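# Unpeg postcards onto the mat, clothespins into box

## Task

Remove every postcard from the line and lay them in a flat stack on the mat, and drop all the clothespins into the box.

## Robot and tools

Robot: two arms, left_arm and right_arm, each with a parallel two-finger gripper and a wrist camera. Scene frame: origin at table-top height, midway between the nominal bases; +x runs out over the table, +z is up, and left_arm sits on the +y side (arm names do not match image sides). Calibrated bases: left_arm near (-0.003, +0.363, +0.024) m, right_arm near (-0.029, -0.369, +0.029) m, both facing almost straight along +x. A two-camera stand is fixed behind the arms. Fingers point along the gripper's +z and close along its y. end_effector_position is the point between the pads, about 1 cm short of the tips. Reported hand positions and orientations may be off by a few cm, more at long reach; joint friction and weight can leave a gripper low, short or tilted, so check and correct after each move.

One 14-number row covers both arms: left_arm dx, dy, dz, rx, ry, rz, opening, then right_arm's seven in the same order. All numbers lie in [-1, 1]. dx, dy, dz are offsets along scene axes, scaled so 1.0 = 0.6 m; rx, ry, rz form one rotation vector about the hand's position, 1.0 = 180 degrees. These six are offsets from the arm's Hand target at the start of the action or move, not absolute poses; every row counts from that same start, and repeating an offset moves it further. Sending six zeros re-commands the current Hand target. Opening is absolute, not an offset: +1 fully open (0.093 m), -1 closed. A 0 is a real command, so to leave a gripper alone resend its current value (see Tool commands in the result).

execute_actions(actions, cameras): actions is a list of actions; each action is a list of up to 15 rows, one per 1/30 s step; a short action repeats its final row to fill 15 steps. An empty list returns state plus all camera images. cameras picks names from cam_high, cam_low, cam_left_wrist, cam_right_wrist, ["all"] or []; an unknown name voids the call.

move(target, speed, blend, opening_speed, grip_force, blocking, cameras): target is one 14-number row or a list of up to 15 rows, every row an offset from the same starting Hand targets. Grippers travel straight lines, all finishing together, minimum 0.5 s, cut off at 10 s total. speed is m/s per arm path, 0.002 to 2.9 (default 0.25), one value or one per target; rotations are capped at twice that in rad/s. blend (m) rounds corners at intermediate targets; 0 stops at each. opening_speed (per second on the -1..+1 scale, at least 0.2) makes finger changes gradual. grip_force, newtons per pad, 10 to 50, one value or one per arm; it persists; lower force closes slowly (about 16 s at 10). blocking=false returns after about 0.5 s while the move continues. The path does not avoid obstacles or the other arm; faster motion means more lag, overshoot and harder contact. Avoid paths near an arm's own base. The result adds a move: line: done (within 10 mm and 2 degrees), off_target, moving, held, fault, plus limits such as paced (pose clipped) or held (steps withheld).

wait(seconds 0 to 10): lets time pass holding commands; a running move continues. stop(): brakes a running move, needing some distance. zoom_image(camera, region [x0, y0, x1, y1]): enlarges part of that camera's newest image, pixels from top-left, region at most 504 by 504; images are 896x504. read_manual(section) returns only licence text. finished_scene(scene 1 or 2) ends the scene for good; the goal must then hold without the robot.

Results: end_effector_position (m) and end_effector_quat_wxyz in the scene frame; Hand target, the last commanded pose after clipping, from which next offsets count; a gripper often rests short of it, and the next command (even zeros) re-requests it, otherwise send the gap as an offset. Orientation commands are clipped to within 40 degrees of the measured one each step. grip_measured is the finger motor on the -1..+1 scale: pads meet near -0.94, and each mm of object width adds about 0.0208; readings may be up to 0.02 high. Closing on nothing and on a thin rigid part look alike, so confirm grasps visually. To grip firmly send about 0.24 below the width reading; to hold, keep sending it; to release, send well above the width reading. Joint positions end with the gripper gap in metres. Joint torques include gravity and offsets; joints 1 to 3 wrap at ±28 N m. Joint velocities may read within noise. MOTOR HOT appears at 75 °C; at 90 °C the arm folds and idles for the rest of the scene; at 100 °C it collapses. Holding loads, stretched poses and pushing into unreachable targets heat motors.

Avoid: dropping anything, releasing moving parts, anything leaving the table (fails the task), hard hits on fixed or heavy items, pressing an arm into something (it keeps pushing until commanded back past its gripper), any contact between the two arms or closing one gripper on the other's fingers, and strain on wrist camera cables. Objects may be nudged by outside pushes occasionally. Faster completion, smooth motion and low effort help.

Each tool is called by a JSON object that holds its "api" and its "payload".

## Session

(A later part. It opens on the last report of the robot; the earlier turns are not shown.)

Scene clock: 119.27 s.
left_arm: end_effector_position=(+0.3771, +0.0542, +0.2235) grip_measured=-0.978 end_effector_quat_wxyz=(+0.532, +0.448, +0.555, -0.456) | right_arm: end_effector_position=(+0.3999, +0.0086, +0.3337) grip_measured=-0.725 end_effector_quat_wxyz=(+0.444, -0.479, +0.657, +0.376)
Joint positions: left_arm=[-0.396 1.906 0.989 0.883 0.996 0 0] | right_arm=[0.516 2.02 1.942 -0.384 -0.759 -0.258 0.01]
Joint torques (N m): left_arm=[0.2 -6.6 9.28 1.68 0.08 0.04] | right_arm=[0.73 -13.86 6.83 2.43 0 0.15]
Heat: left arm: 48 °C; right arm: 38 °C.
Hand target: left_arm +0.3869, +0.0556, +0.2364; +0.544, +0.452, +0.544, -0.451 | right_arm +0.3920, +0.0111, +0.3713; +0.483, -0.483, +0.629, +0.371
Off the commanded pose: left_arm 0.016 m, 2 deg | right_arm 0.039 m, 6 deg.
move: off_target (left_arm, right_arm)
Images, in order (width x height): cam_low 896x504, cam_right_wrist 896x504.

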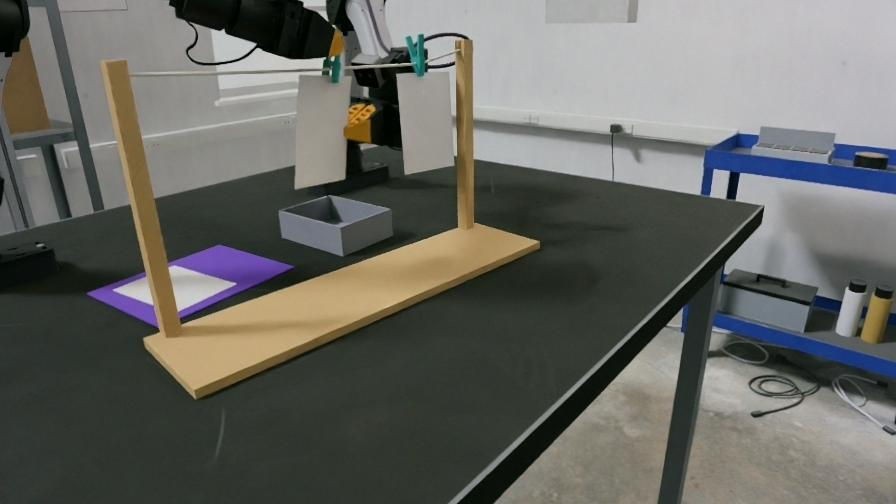

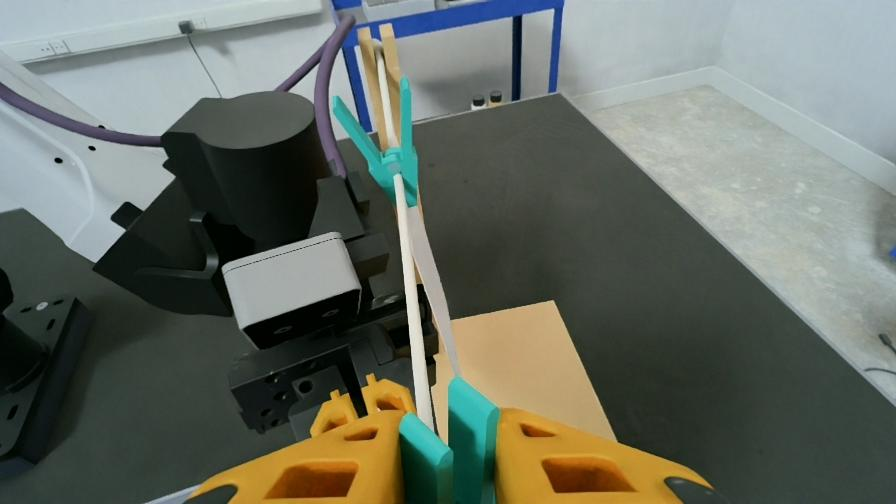

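{"api": "move", "payload": {"target": [0,0,0,0,0,0,-1,0,-0.01,0.08,0,0,0,-1], "speed": 0.1, "cameras": ["cam_right_wrist","cam_low"]}}

Scene clock: 121.07 s.
left_arm: end_effector_position=(+0.3753, +0.0539, +0.2236) grip_measured=-0.978 end_effector_quat_wxyz=(+0.530, +0.451, +0.553, -0.459) | right_arm: end_effector_position=(+0.3962, +0.0065, +0.4054) grip_measured=-0.734 end_effector_quat_wxyz=(+0.479, -0.482, +0.632, +0.373)
Joint positions: left_arm=[-0.396 1.906 0.989 0.883 1.007 0 0] | right_arm=[0.516 2.043 2.206 -0.534 -0.759 -0.252 0.01]
Joint torques (N m): left_arm=[0.23 -6.58 9.31 1.67 0.08 0.05] | right_arm=[-0.14 -9.84 9.81 1.66 -0.06 0.08]
Heat: left arm: 48 °C; right arm: 39 °C.
Hand target: left_arm +0.3869, +0.0556, +0.2364; +0.544, +0.452, +0.544, -0.451 | right_arm +0.3920, +0.0051, +0.4193; +0.483, -0.483, +0.629, +0.371
Off the commanded pose: left_arm 0.017 m, 2 deg | right_arm 0.015 m, 1 deg.
move: off_target (left_arm, right_arm)
Images, in order (width x height): cam_low 896x504, cam_right_wrist 896x504.

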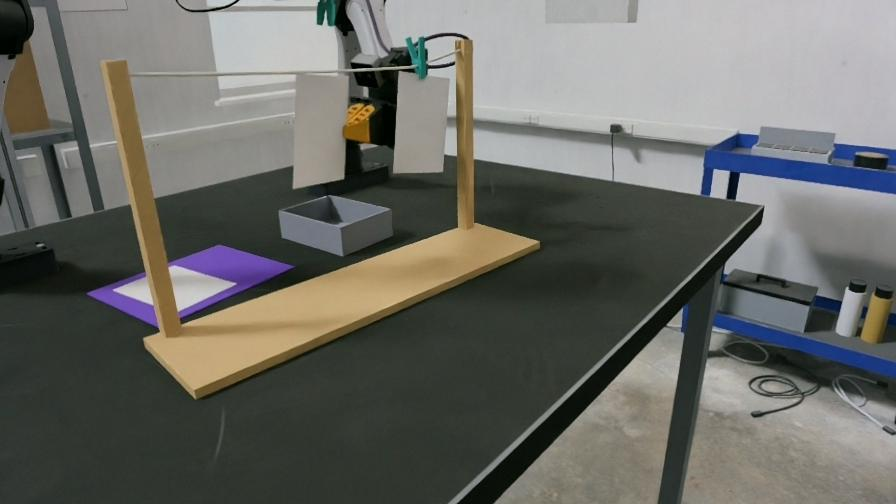

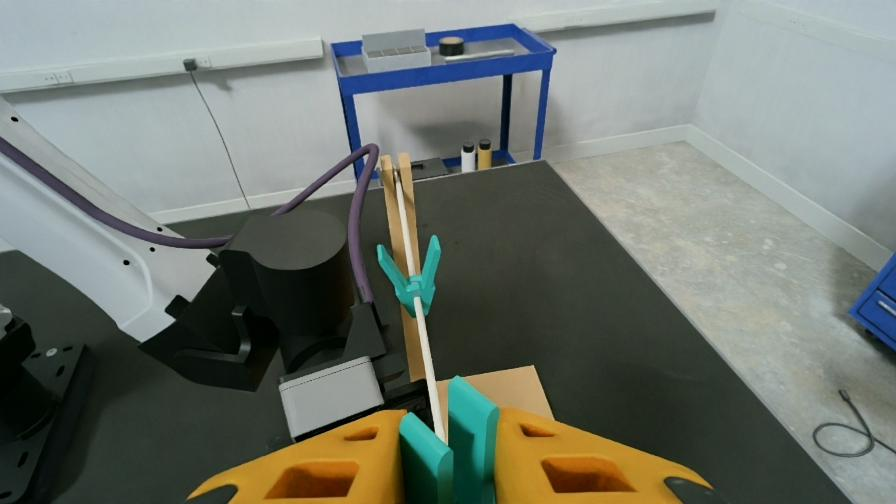

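{"api": "move", "payload": {"target": [[-0.06,0,0.02,0,0,0,-1,-0.05,-0.2,0.04,0,0,0,-1],[-0.15,0,0.033,0,0,0,-1,-0.234,-0.425,0.043,0,0,0,-1],[-0.195,-0.26,0.073,0.3287,-0.3875,-0.1764,-1,-0.234,-0.425,0.043,0,0,0,-1]], "speed": 0.16, "blend": 0.02, "cameras": ["all"]}}

Scene clock: 130.07 s.
left_arm: end_effector_position=(+0.2695, -0.1013, +0.2719) grip_measured=-0.978 end_effector_quat_wxyz=(+0.338, +0.924, +0.168, +0.056) | right_arm: end_effector_position=(+0.2573, -0.2522, +0.4307) grip_measured=-0.734 end_effector_quat_wxyz=(+0.469, -0.472, +0.649, +0.368)
Joint positions: left_arm=[-1.001 2.085 2.211 -1.01 0.148 1.734 0] | right_arm=[-0.159 1.528 1.884 -1.548 -1.255 -1.139 0.01]
Joint torques (N m): left_arm=[-0.7 -8.14 10.06 1.12 0.02 0.23] | right_arm=[-0.36 -4.18 7.75 0.77 -0.87 -0.16]
Heat: left arm: 49 °C; right arm: 39 °C.
Hand target: left_arm +0.2699, -0.1004, +0.2802; +0.338, +0.925, +0.163, +0.059 | right_arm +0.2516, -0.2499, +0.4451; +0.483, -0.483, +0.629, +0.371
Off the commanded pose: left_arm 0.008 m, 1 deg | right_arm 0.016 m, 3 deg.
joint sent to its limit (right arm) — joint 4 (wrist pitch), lower limit. The joint targets are off in position, not in orientation.
move: off_target (right_arm)

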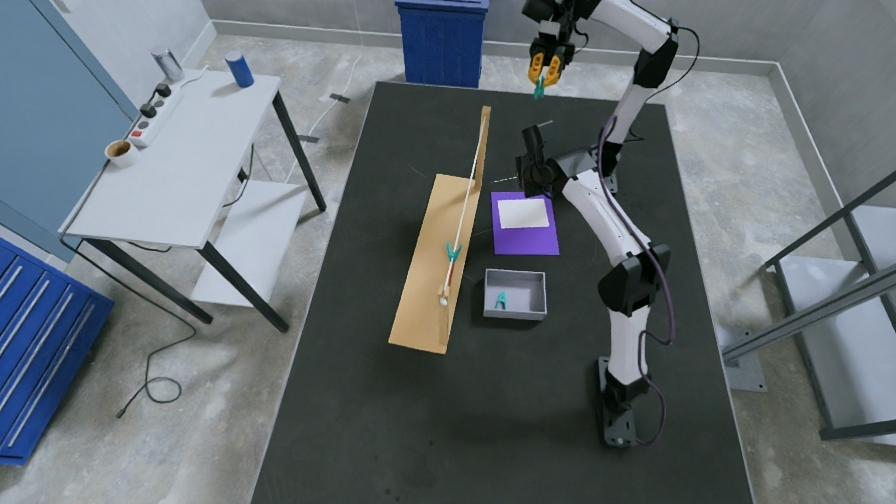

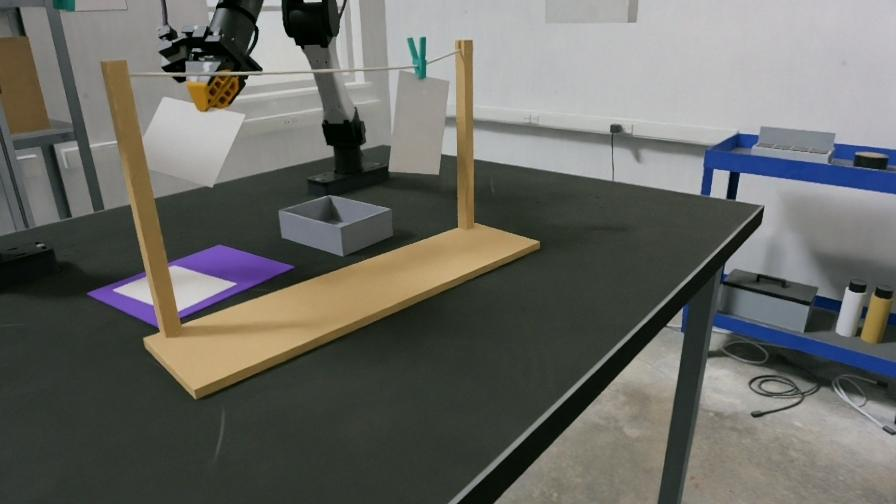

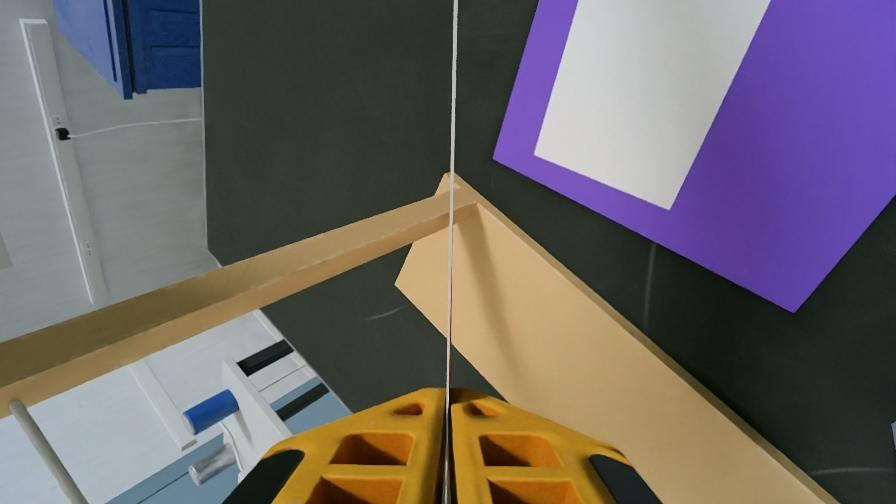

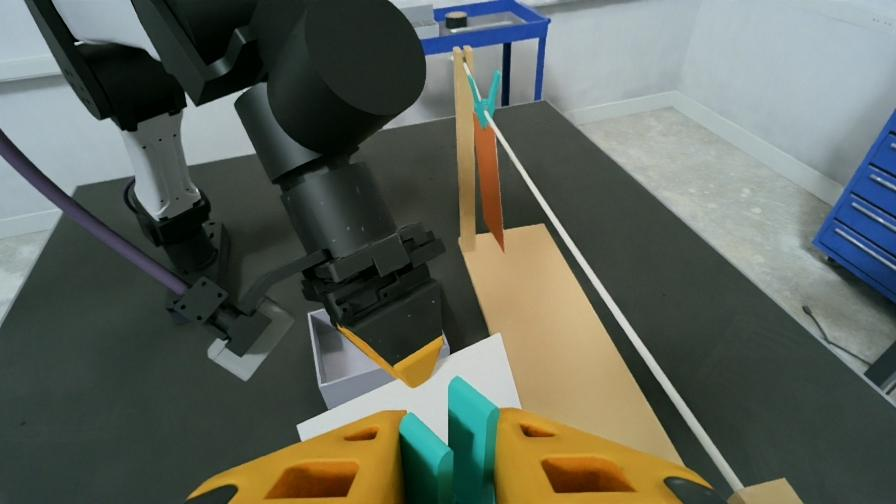

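{"api": "move", "payload": {"target": [[-0.063,-0.07,-0.2,0,0,0,-1,0,0,0,0,0,0,-1],[-0.063,-0.07,-0.295,0,0,0,-1,0,0,0,0,0,0,-1]], "speed": [0.15,0.06], "blend": 0.02, "cameras": ["cam_left_wrist","cam_low","cam_high"]}}

{"api": "zoom_image", "payload": {"camera": "cam_low", "region": [60, 140, 320, 340]}}

Scene clock: 132.93 s.
left_arm: end_effector_position=(+0.2287, -0.1360, +0.1057) grip_measured=-0.978 end_effector_quat_wxyz=(+0.322, +0.932, +0.157, +0.057) | right_arm: end_effector_position=(+0.2573, -0.2522, +0.4307) grip_measured=-0.734 end_effector_quat_wxyz=(+0.469, -0.472, +0.649, +0.368)
Joint positions: left_arm=[-1.122 2.121 1.613 -0.4 0.068 1.667 0] | right_arm=[-0.159 1.528 1.884 -1.548 -1.255 -1.139 0.01]
Joint torques (N m): left_arm=[-0.75 -8.42 5.27 1.96 0.01 -0.08] | right_arm=[-0.35 -4.18 7.77 0.75 -0.86 -0.15]
Heat: left arm: 48 °C; right arm: 39 °C.
Hand target: left_arm +0.2321, -0.1424, +0.1032; +0.338, +0.925, +0.163, +0.059 | right_arm +0.2516, -0.2499, +0.4451; +0.483, -0.483, +0.629, +0.371
Off the commanded pose: left_arm 0.008 m, 2 deg | right_arm 0.016 m, 3 deg.
joint sent to its limit (right arm) — joint 4 (wrist pitch), lower limit. The joint targets are off in position, not in orientation.
move: off_target (right_arm)
Images, in order (width x height): cam_high 896x504, cam_low 896x504, cam_left_wrist 896x504.

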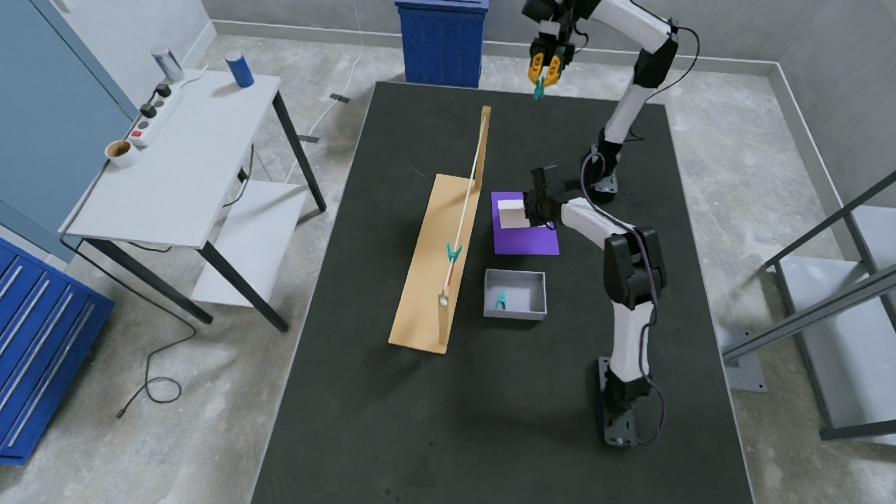

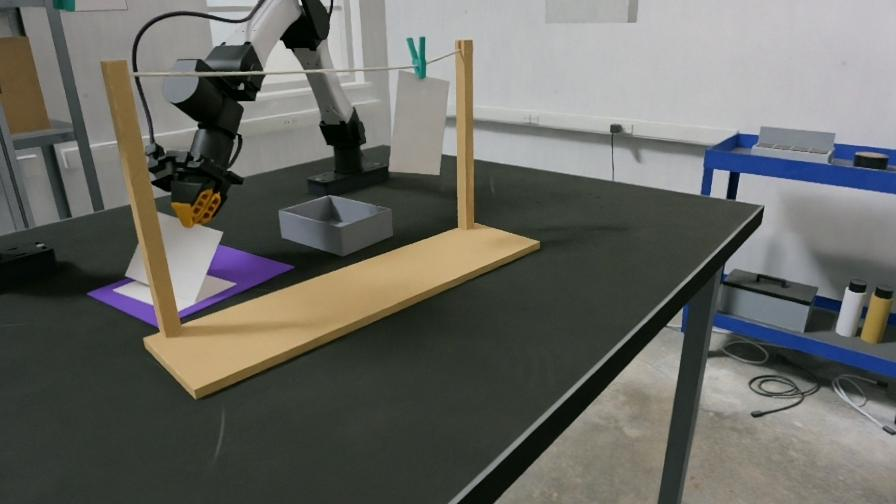

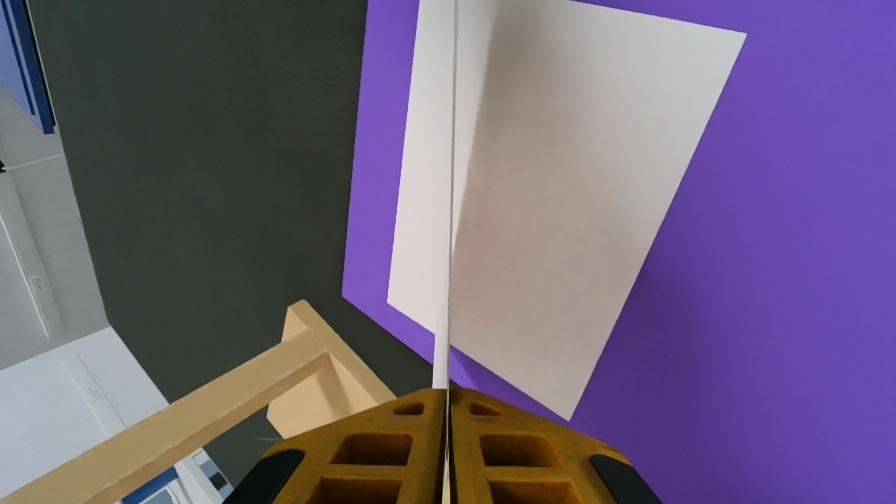

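Scaled by 1.938 from the camera's 896x504 image, which has a finer 1280x720 frame.

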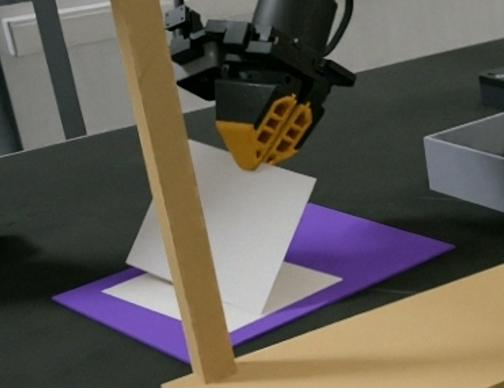

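{"api": "move", "payload": {"target": [[0,-0.02,0.03,0,0,0,-1,0,0,0,0,0,0,-1],[0.005,-0.045,-0.025,0,0,0,-1,0,0,0,0,0,0,-1]], "speed": 0.06, "blend": 0.005, "cameras": ["cam_left_wrist","cam_low"]}}

{"api": "zoom_image", "payload": {"camera": "cam_low", "region": [60, 140, 320, 340]}}

Scene clock: 134.80 s.
left_arm: end_effector_position=(+0.2391, -0.1587, +0.0882) grip_measured=-0.978 end_effector_quat_wxyz=(+0.332, +0.927, +0.163, +0.063) | right_arm: end_effector_position=(+0.2573, -0.2522, +0.4307) grip_measured=-0.734 end_effector_quat_wxyz=(+0.469, -0.472, +0.649, +0.368)
Joint positions: left_arm=[-1.127 2.222 1.69 -0.35 0.056 1.653 0] | right_arm=[-0.159 1.528 1.884 -1.548 -1.255 -1.139 0.01]
Joint torques (N m): left_arm=[-0.99 -7.98 9.02 1.48 0 -0.09] | right_arm=[-0.29 -4.18 7.72 0.76 -0.85 -0.15]
Heat: left arm: 48 °C; right arm: 39 °C.
Hand target: left_arm +0.2351, -0.1694, +0.0882; +0.338, +0.925, +0.163, +0.059 | right_arm +0.2516, -0.2499, +0.4451; +0.483, -0.483, +0.629, +0.371
Off the commanded pose: left_arm 0.011 m, 1 deg | right_arm 0.016 m, 3 deg.
joint sent to its limit (right arm) — joint 4 (wrist pitch), lower limit. The joint targets are off in position, not in orientation.
move: off_target (left_arm, right_arm)
Images, in order (width x height): cam_low 896x504, cam_left_wrist 896x504.

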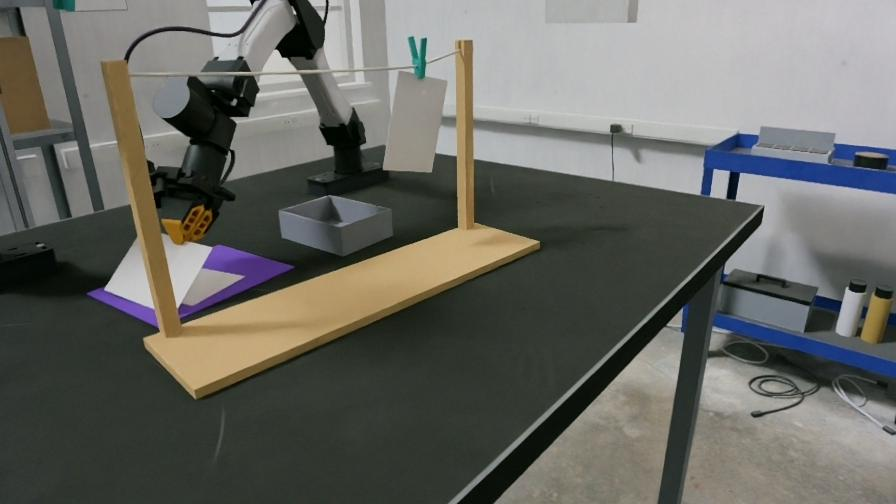

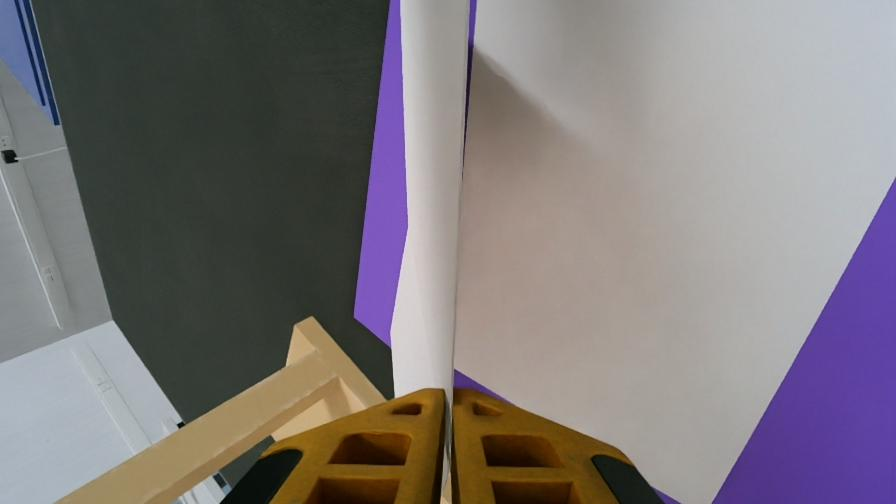

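Scaled by 1.938 from the camera's 896x504 image, which has a finer 1280x720 frame.

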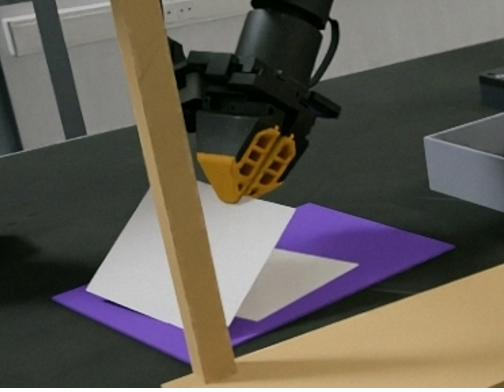

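{"api": "move", "payload": {"target": [[0,0.01,0.03,0,0,0,-1,0,0,0,0,0,0,-1],[0,0.03,0.0,0,0,0,-1,0,0,0,0,0,0,-1]], "speed": 0.06, "blend": 0.005, "cameras": ["cam_left_wrist","cam_low"]}}

{"api": "zoom_image", "payload": {"camera": "cam_low", "region": [60, 140, 320, 340]}}

Scene clock: 136.43 s.
left_arm: end_effector_position=(+0.2381, -0.1567, +0.0822) grip_measured=-0.978 end_effector_quat_wxyz=(+0.336, +0.925, +0.162, +0.064) | right_arm: end_effector_position=(+0.2573, -0.2522, +0.4307) grip_measured=-0.734 end_effector_quat_wxyz=(+0.469, -0.472, +0.649, +0.368)
Joint positions: left_arm=[-1.127 2.216 1.648 -0.306 0.056 1.653 0] | right_arm=[-0.159 1.528 1.884 -1.548 -1.255 -1.139 0.01]
Joint torques (N m): left_arm=[0.25 -12.29 4.48 1.42 0.12 0.03] | right_arm=[-0.29 -4.16 7.76 0.77 -0.86 -0.15]
Heat: left arm: 48 °C; right arm: 39 °C.
Hand target: left_arm +0.2351, -0.1514, +0.0882; +0.338, +0.925, +0.163, +0.059 | right_arm +0.2516, -0.2499, +0.4451; +0.483, -0.483, +0.629, +0.371
Off the commanded pose: left_arm 0.009 m, 1 deg | right_arm 0.016 m, 3 deg.
joint sent to its limit (right arm) — joint 4 (wrist pitch), lower limit. The joint targets are off in position, not in orientation.
move: off_target (right_arm)
Images, in order (width x height): cam_low 896x504, cam_left_wrist 896x504.

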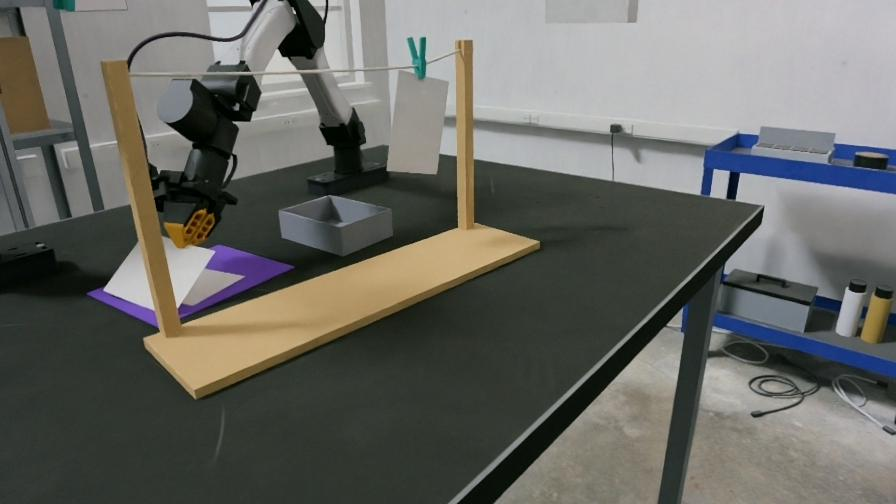

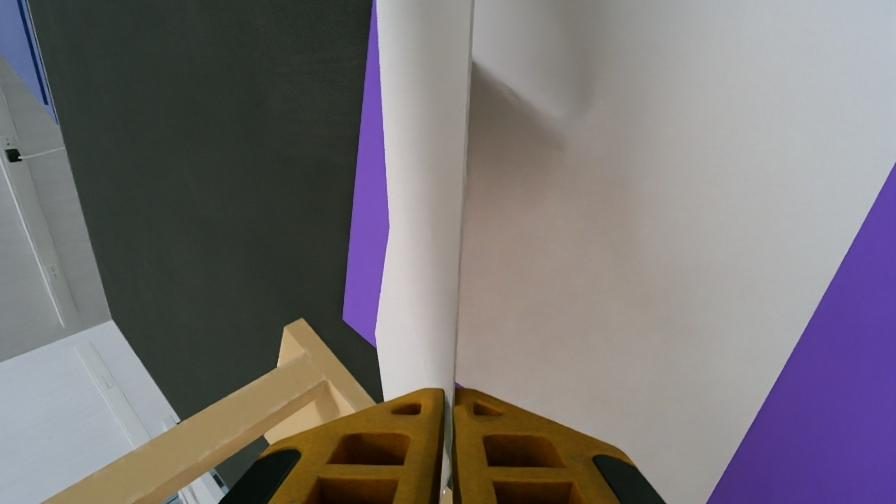

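Scaled by 1.938 from the camera's 896x504 image, which has a finer 1280x720 frame.

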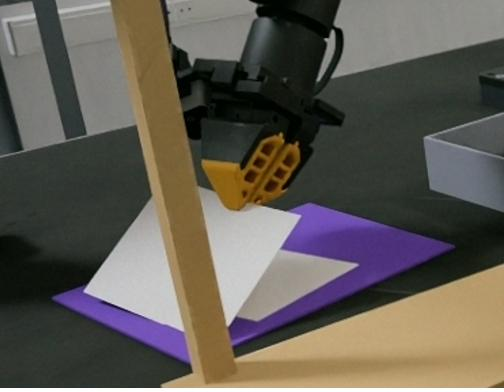

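{"api": "move", "payload": {"target": [[0,0.02,0.07,0,0,0,-1,0,0,0,0,0,0,-1],[0,0.06,0.07,0,0,0,-1,0,0,0,0,0,0,-1],[0,0.05,0.01,0,0,0,-1,0,0,0,0,0,0,-1]], "speed": 0.08, "cameras": ["cam_left_wrist","cam_low"]}}

{"api": "zoom_image", "payload": {"camera": "cam_low", "region": [60, 140, 320, 340]}}

Scene clock: 139.43 s.
left_arm: end_effector_position=(+0.2421, -0.1161, +0.0995) grip_measured=-0.978 end_effector_quat_wxyz=(+0.330, +0.925, +0.174, +0.069) | right_arm: end_effector_position=(+0.2573, -0.2522, +0.4307) grip_measured=-0.734 end_effector_quat_wxyz=(+0.469, -0.472, +0.649, +0.368)
Joint positions: left_arm=[-1.085 2.072 1.498 -0.312 0.062 1.669 0] | right_arm=[-0.159 1.528 1.884 -1.548 -1.255 -1.139 0.01]
Joint torques (N m): left_arm=[-0.62 -8.28 4.92 1.79 0.28 0.15] | right_arm=[-0.32 -4.14 7.73 0.76 -0.87 -0.15]
Heat: left arm: 48 °C; right arm: 40 °C.
Hand target: left_arm +0.2351, -0.1214, +0.0942; +0.338, +0.925, +0.163, +0.059 | right_arm +0.2516, -0.2499, +0.4451; +0.483, -0.483, +0.629, +0.371
Off the commanded pose: left_arm 0.010 m, 2 deg | right_arm 0.016 m, 3 deg.
joint sent to its limit (right arm) — joint 4 (wrist pitch), lower limit. The joint targets are off in position, not in orientation.
move: off_target (right_arm)
Images, in order (width x height): cam_low 896x504, cam_left_wrist 896x504.

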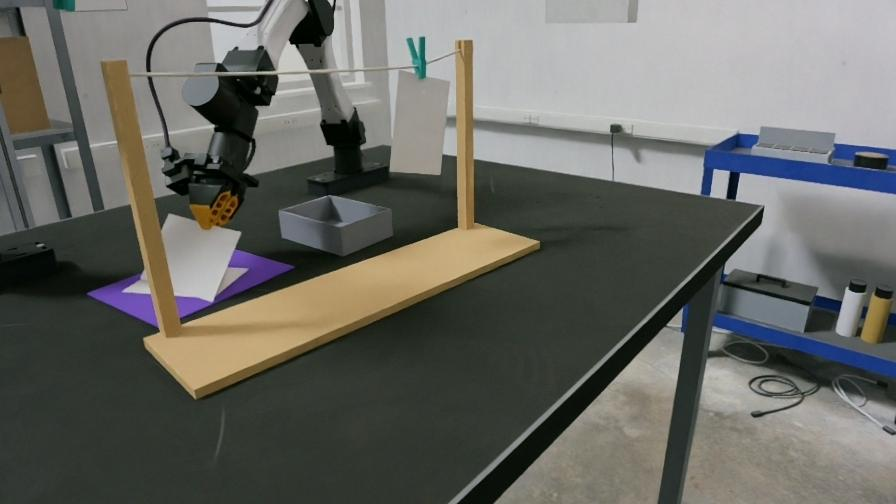

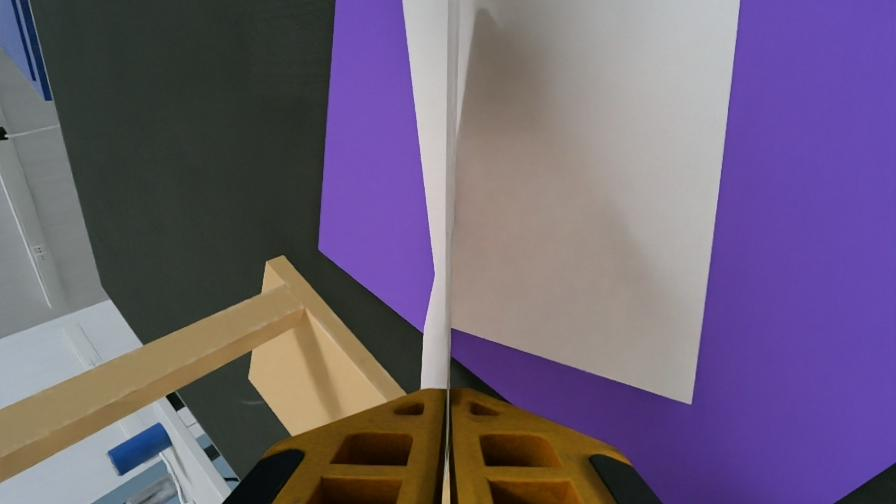

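Scaled by 1.938 from the camera's 896x504 image, which has a finer 1280x720 frame.

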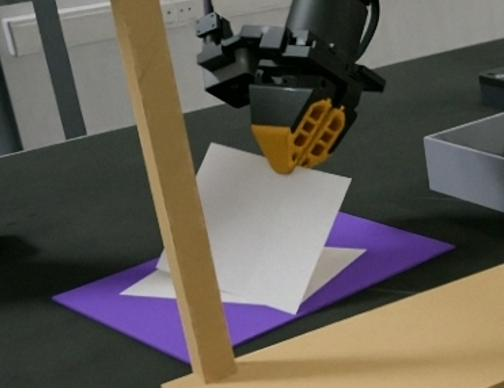

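{"api": "move", "payload": {"target": [[-0.01,0,-0.02,0,0,0,-1,0,0,0,0,0,0,-1],[-0.01,0,-0.01,0,0,0,-0.5,0,0,0,0,0,0,-1]], "speed": 0.06, "opening_speed": 0.6, "cameras": ["cam_left_wrist","cam_low"]}}

{"api": "zoom_image", "payload": {"camera": "cam_low", "region": [60, 140, 320, 340]}}

Scene clock: 142.63 s.
left_arm: end_effector_position=(+0.2385, -0.1199, +0.0947) grip_measured=-0.502 end_effector_quat_wxyz=(+0.342, +0.922, +0.168, +0.072) | right_arm: end_effector_position=(+0.2573, -0.2522, +0.4307) grip_measured=-0.734 end_effector_quat_wxyz=(+0.469, -0.472, +0.649, +0.368)
Joint positions: left_arm=[-1.094 2.072 1.46 -0.246 0.062 1.669 0.021] | right_arm=[-0.159 1.528 1.884 -1.548 -1.255 -1.139 0.01]
Joint torques (N m): left_arm=[-0.96 -8.43 5.67 1.46 0.17 0.04] | right_arm=[-0.36 -4.11 7.77 0.75 -0.85 -0.16]
Heat: left arm: 47 °C; right arm: 40 °C.
Hand target: left_arm +0.2291, -0.1214, +0.0882; +0.338, +0.925, +0.163, +0.059 | right_arm +0.2516, -0.2499, +0.4451; +0.483, -0.483, +0.629, +0.371
Off the commanded pose: left_arm 0.012 m, 2 deg | right_arm 0.016 m, 3 deg.
joint sent to its limit (right arm) — joint 4 (wrist pitch), lower limit. The joint targets are off in position, not in orientation.
move: off_target (left_arm, right_arm); target 2's new opening was sent with left_arm's hand 0.014 m and 2 deg from that target
Images, in order (width x height): cam_low 896x504, cam_left_wrist 896x504.

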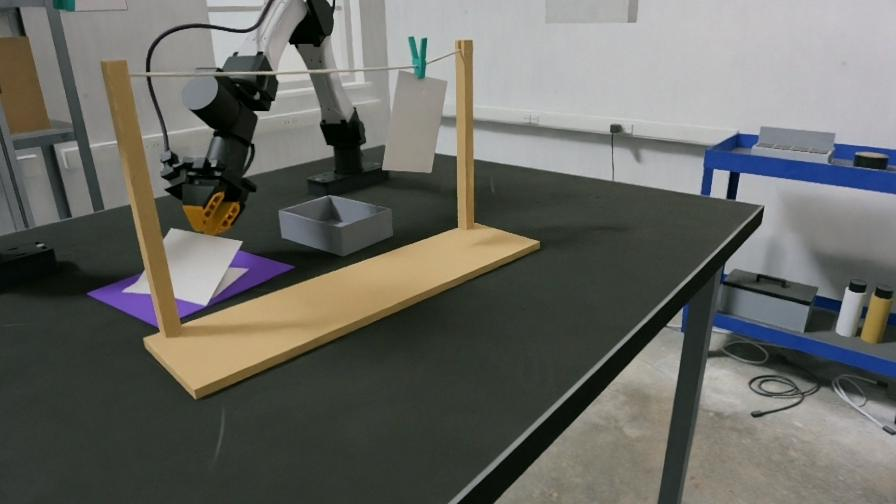

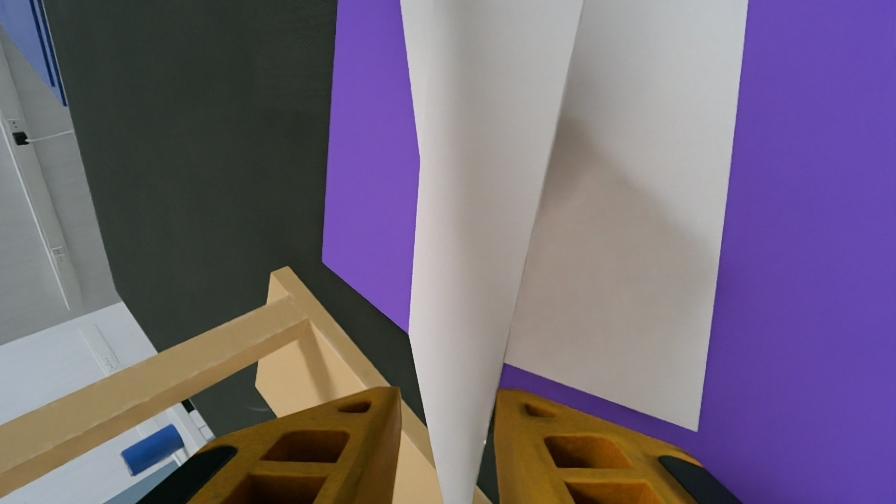

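Scaled by 1.938 from the camera's 896x504 image, which has a finer 1280x720 frame.

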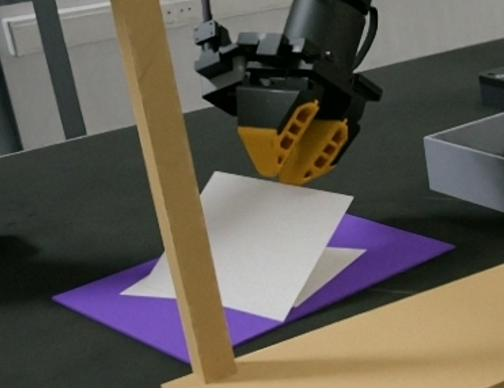

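{"api": "move", "payload": {"target": [[0,0,0,0,0,0,-1,0,0,0,0,0,0,-1],[-0.01,0,0.04,0,0,0,-1,0,0,0,0,0,0,-1],[-0.05,0.01,0.04,0,0,0,-1,0,0,0,0,0,0,-1],[-0.045,0.01,0.0,0,0,0,-1,0,0,0,0,0,0,-1]], "speed": 0.08, "cameras": ["cam_left_wrist","cam_low"]}}

{"api": "zoom_image", "payload": {"camera": "cam_low", "region": [60, 140, 320, 340]}}

Scene clock: 146.43 s.
left_arm: end_effector_position=(+0.1942, -0.1084, +0.0771) grip_measured=-0.978 end_effector_quat_wxyz=(+0.308, +0.937, +0.156, +0.054) | right_arm: end_effector_position=(+0.2573, -0.2522, +0.4307) grip_measured=-0.734 end_effector_quat_wxyz=(+0.469, -0.472, +0.649, +0.368)
Joint positions: left_arm=[-1.168 2.03 1.372 -0.278 0.041 1.636 0] | right_arm=[-0.159 1.528 1.884 -1.548 -1.255 -1.139 0.01]
Joint torques (N m): left_arm=[0.12 -9.5 5.22 1.91 0.04 -0.06] | right_arm=[-0.29 -4.15 7.68 0.77 -0.87 -0.14]
Heat: left arm: 47 °C; right arm: 40 °C.
Hand target: left_arm +0.2021, -0.1154, +0.0882; +0.338, +0.925, +0.163, +0.059 | right_arm +0.2516, -0.2499, +0.4451; +0.483, -0.483, +0.629, +0.371
Off the commanded pose: left_arm 0.015 m, 4 deg | right_arm 0.016 m, 3 deg.
joint sent to its limit (right arm) — joint 4 (wrist pitch), lower limit. The joint targets are off in position, not in orientation.
move: off_target (left_arm, right_arm)
Images, in order (width x height): cam_low 896x504, cam_left_wrist 896x504.

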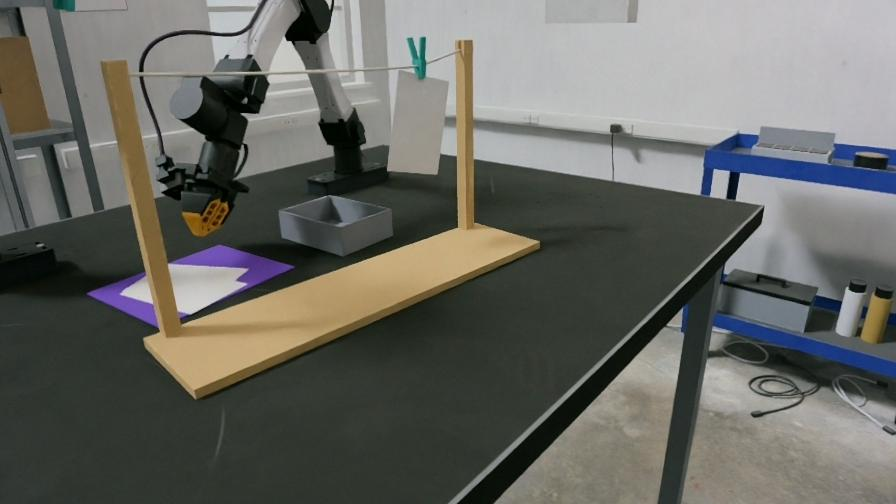

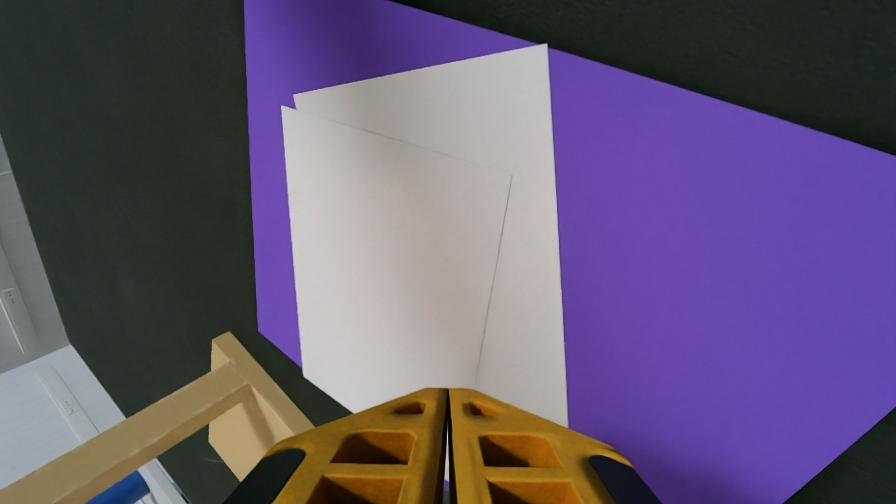

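Scaled by 1.938 from the camera's 896x504 image, which has a finer 1280x720 frame.

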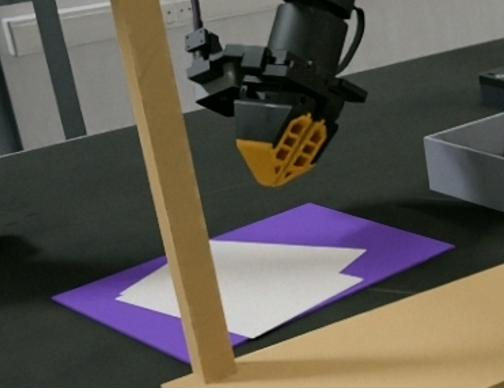

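{"api": "move", "payload": {"target": [[0,0,0.06,0,0,0,-1,0,0,0,0,0,0,-1],[0.105,-0.1,0.053,0,0,0,-1,0,0,0,0,0,0,-1],[0.105,-0.1,-0.09,0,0,0,-1,0,0,0,0,0,0,-1]], "speed": [0.15,0.15,0.06], "cameras": ["cam_left_wrist","cam_low","cam_high"]}}

{"api": "zoom_image", "payload": {"camera": "cam_low", "region": [60, 140, 320, 340]}}

Scene clock: 151.40 s.
left_arm: end_effector_position=(+0.2668, -0.1655, +0.0337) grip_measured=-0.978 end_effector_quat_wxyz=(+0.314, +0.931, +0.175, +0.065) | right_arm: end_effector_position=(+0.2573, -0.2522, +0.4307) grip_measured=-0.734 end_effector_quat_wxyz=(+0.469, -0.472, +0.649, +0.368)
Joint positions: left_arm=[-1.088 2.386 1.769 -0.303 0.061 1.667 0] | right_arm=[-0.159 1.528 1.884 -1.548 -1.255 -1.139 0.01]
Joint torques (N m): left_arm=[-0.24 -10.03 5.45 1.97 0.3 0.2] | right_arm=[-0.35 -4.15 7.75 0.75 -0.85 -0.16]
Heat: left arm: 47 °C; right arm: 40 °C.
Hand target: left_arm +0.2651, -0.1754, +0.0342; +0.338, +0.925, +0.163, +0.059 | right_arm +0.2516, -0.2499, +0.4451; +0.483, -0.483, +0.629, +0.371
Off the commanded pose: left_arm 0.010 m, 3 deg | right_arm 0.016 m, 3 deg.
joint sent to its limit (right arm) — joint 4 (wrist pitch), lower limit. The joint targets are off in position, not in orientation.
move: off_target (left_arm, right_arm)
Images, in order (width x height): cam_high 896x504, cam_low 896x504, cam_left_wrist 896x504.

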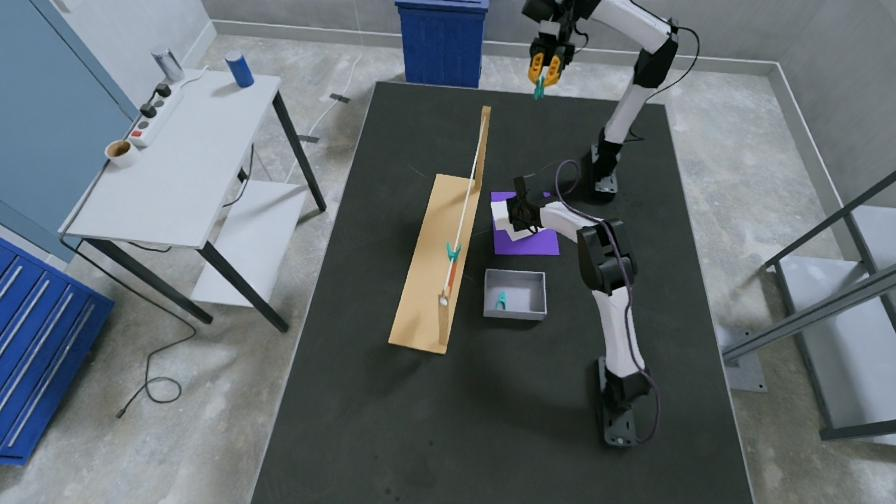

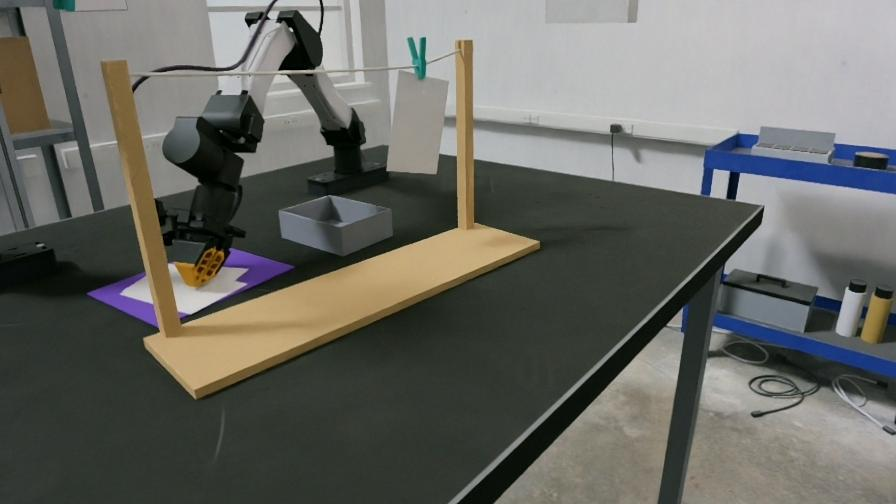

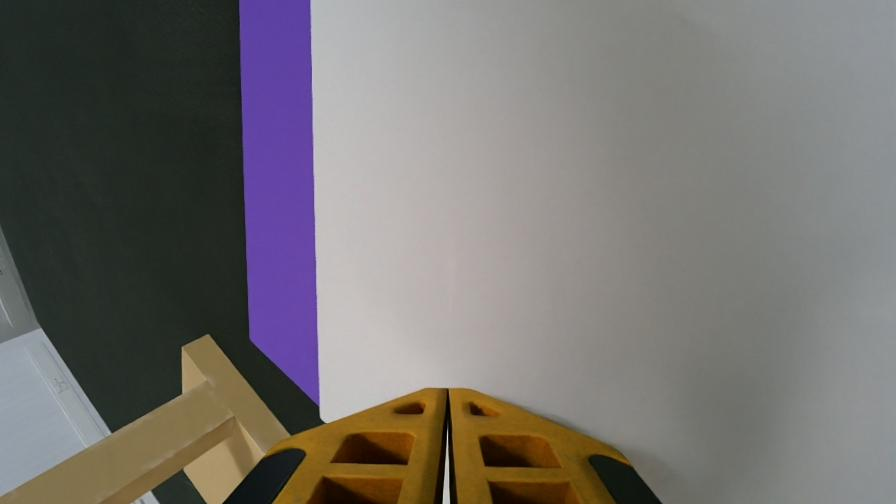

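Scaled by 1.938 from the camera's 896x504 image, which has a finer 1280x720 frame.

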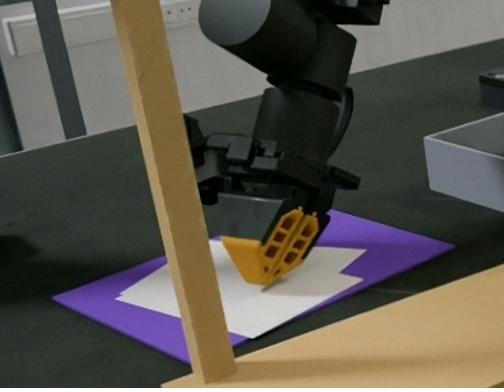

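{"api": "move", "payload": {"target": [[0,0,-0.03,0,0,0,-1,0,0,0,0,0,0,-1],[-0.055,0.01,-0.03,0,0,0,-1,0,0,0,0,0,0,-1]], "speed": 0.05, "cameras": ["cam_left_wrist","cam_low","cam_high"]}}

{"api": "zoom_image", "payload": {"camera": "cam_low", "region": [60, 140, 320, 340]}}

Scene clock: 153.83 s.
left_arm: end_effector_position=(+0.2508, -0.1791, +0.0261) grip_measured=-0.978 end_effector_quat_wxyz=(+0.362, +0.914, +0.163, +0.078) | right_arm: end_effector_position=(+0.2573, -0.2522, +0.4307) grip_measured=-0.734 end_effector_quat_wxyz=(+0.469, -0.472, +0.649, +0.368)
Joint positions: left_arm=[-1.128 2.374 1.641 -0.079 0.041 1.65 0] | right_arm=[-0.159 1.528 1.884 -1.548 -1.255 -1.139 0.01]
Joint torques (N m): left_arm=[-1.33 -11.95 3.52 1.13 0.1 -0.12] | right_arm=[-0.32 -4.16 7.76 0.76 -0.86 -0.15]
Heat: left arm: 46 °C; right arm: 40 °C.
Hand target: left_arm +0.2321, -0.1694, +0.0162; +0.338, +0.925, +0.163, +0.059 | right_arm +0.2516, -0.2499, +0.4451; +0.483, -0.483, +0.629, +0.371
Off the commanded pose: left_arm 0.023 m, 4 deg | right_arm 0.016 m, 3 deg.
joint sent to its limit (right arm) — joint 4 (wrist pitch), lower limit. The joint targets are off in position, not in orientation.
move: off_target (left_arm, right_arm)
Images, in order (width x height): cam_high 896x504, cam_low 896x504, cam_left_wrist 896x504.

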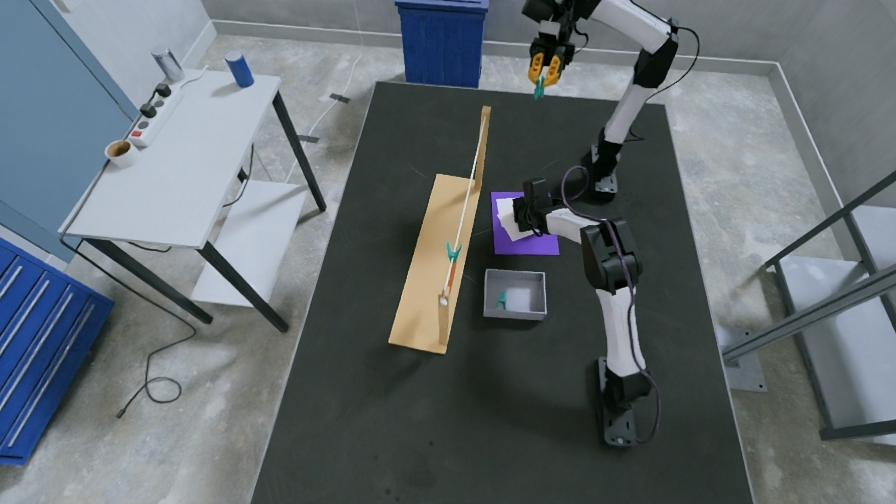

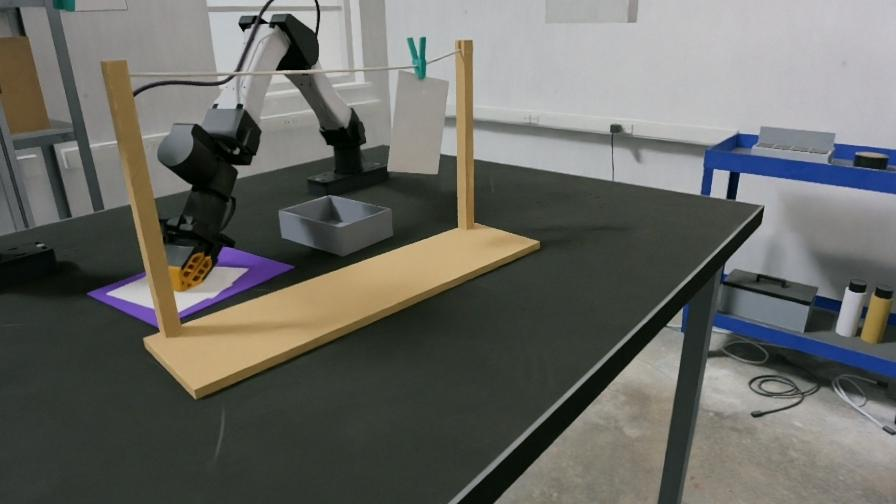

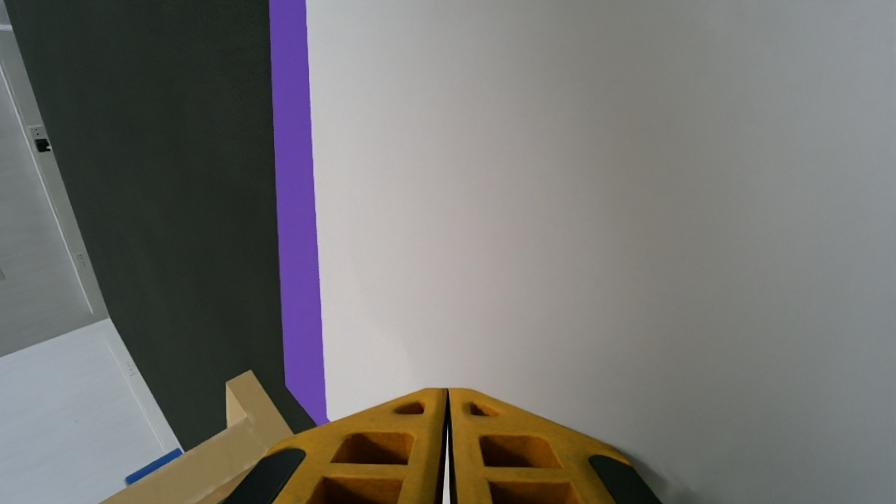

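Scaled by 1.938 from the camera's 896x504 image, which has a finer 1280x720 frame.

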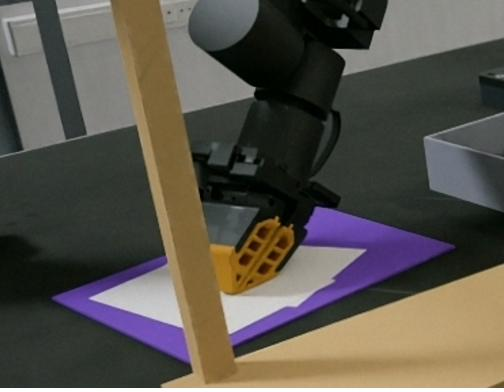

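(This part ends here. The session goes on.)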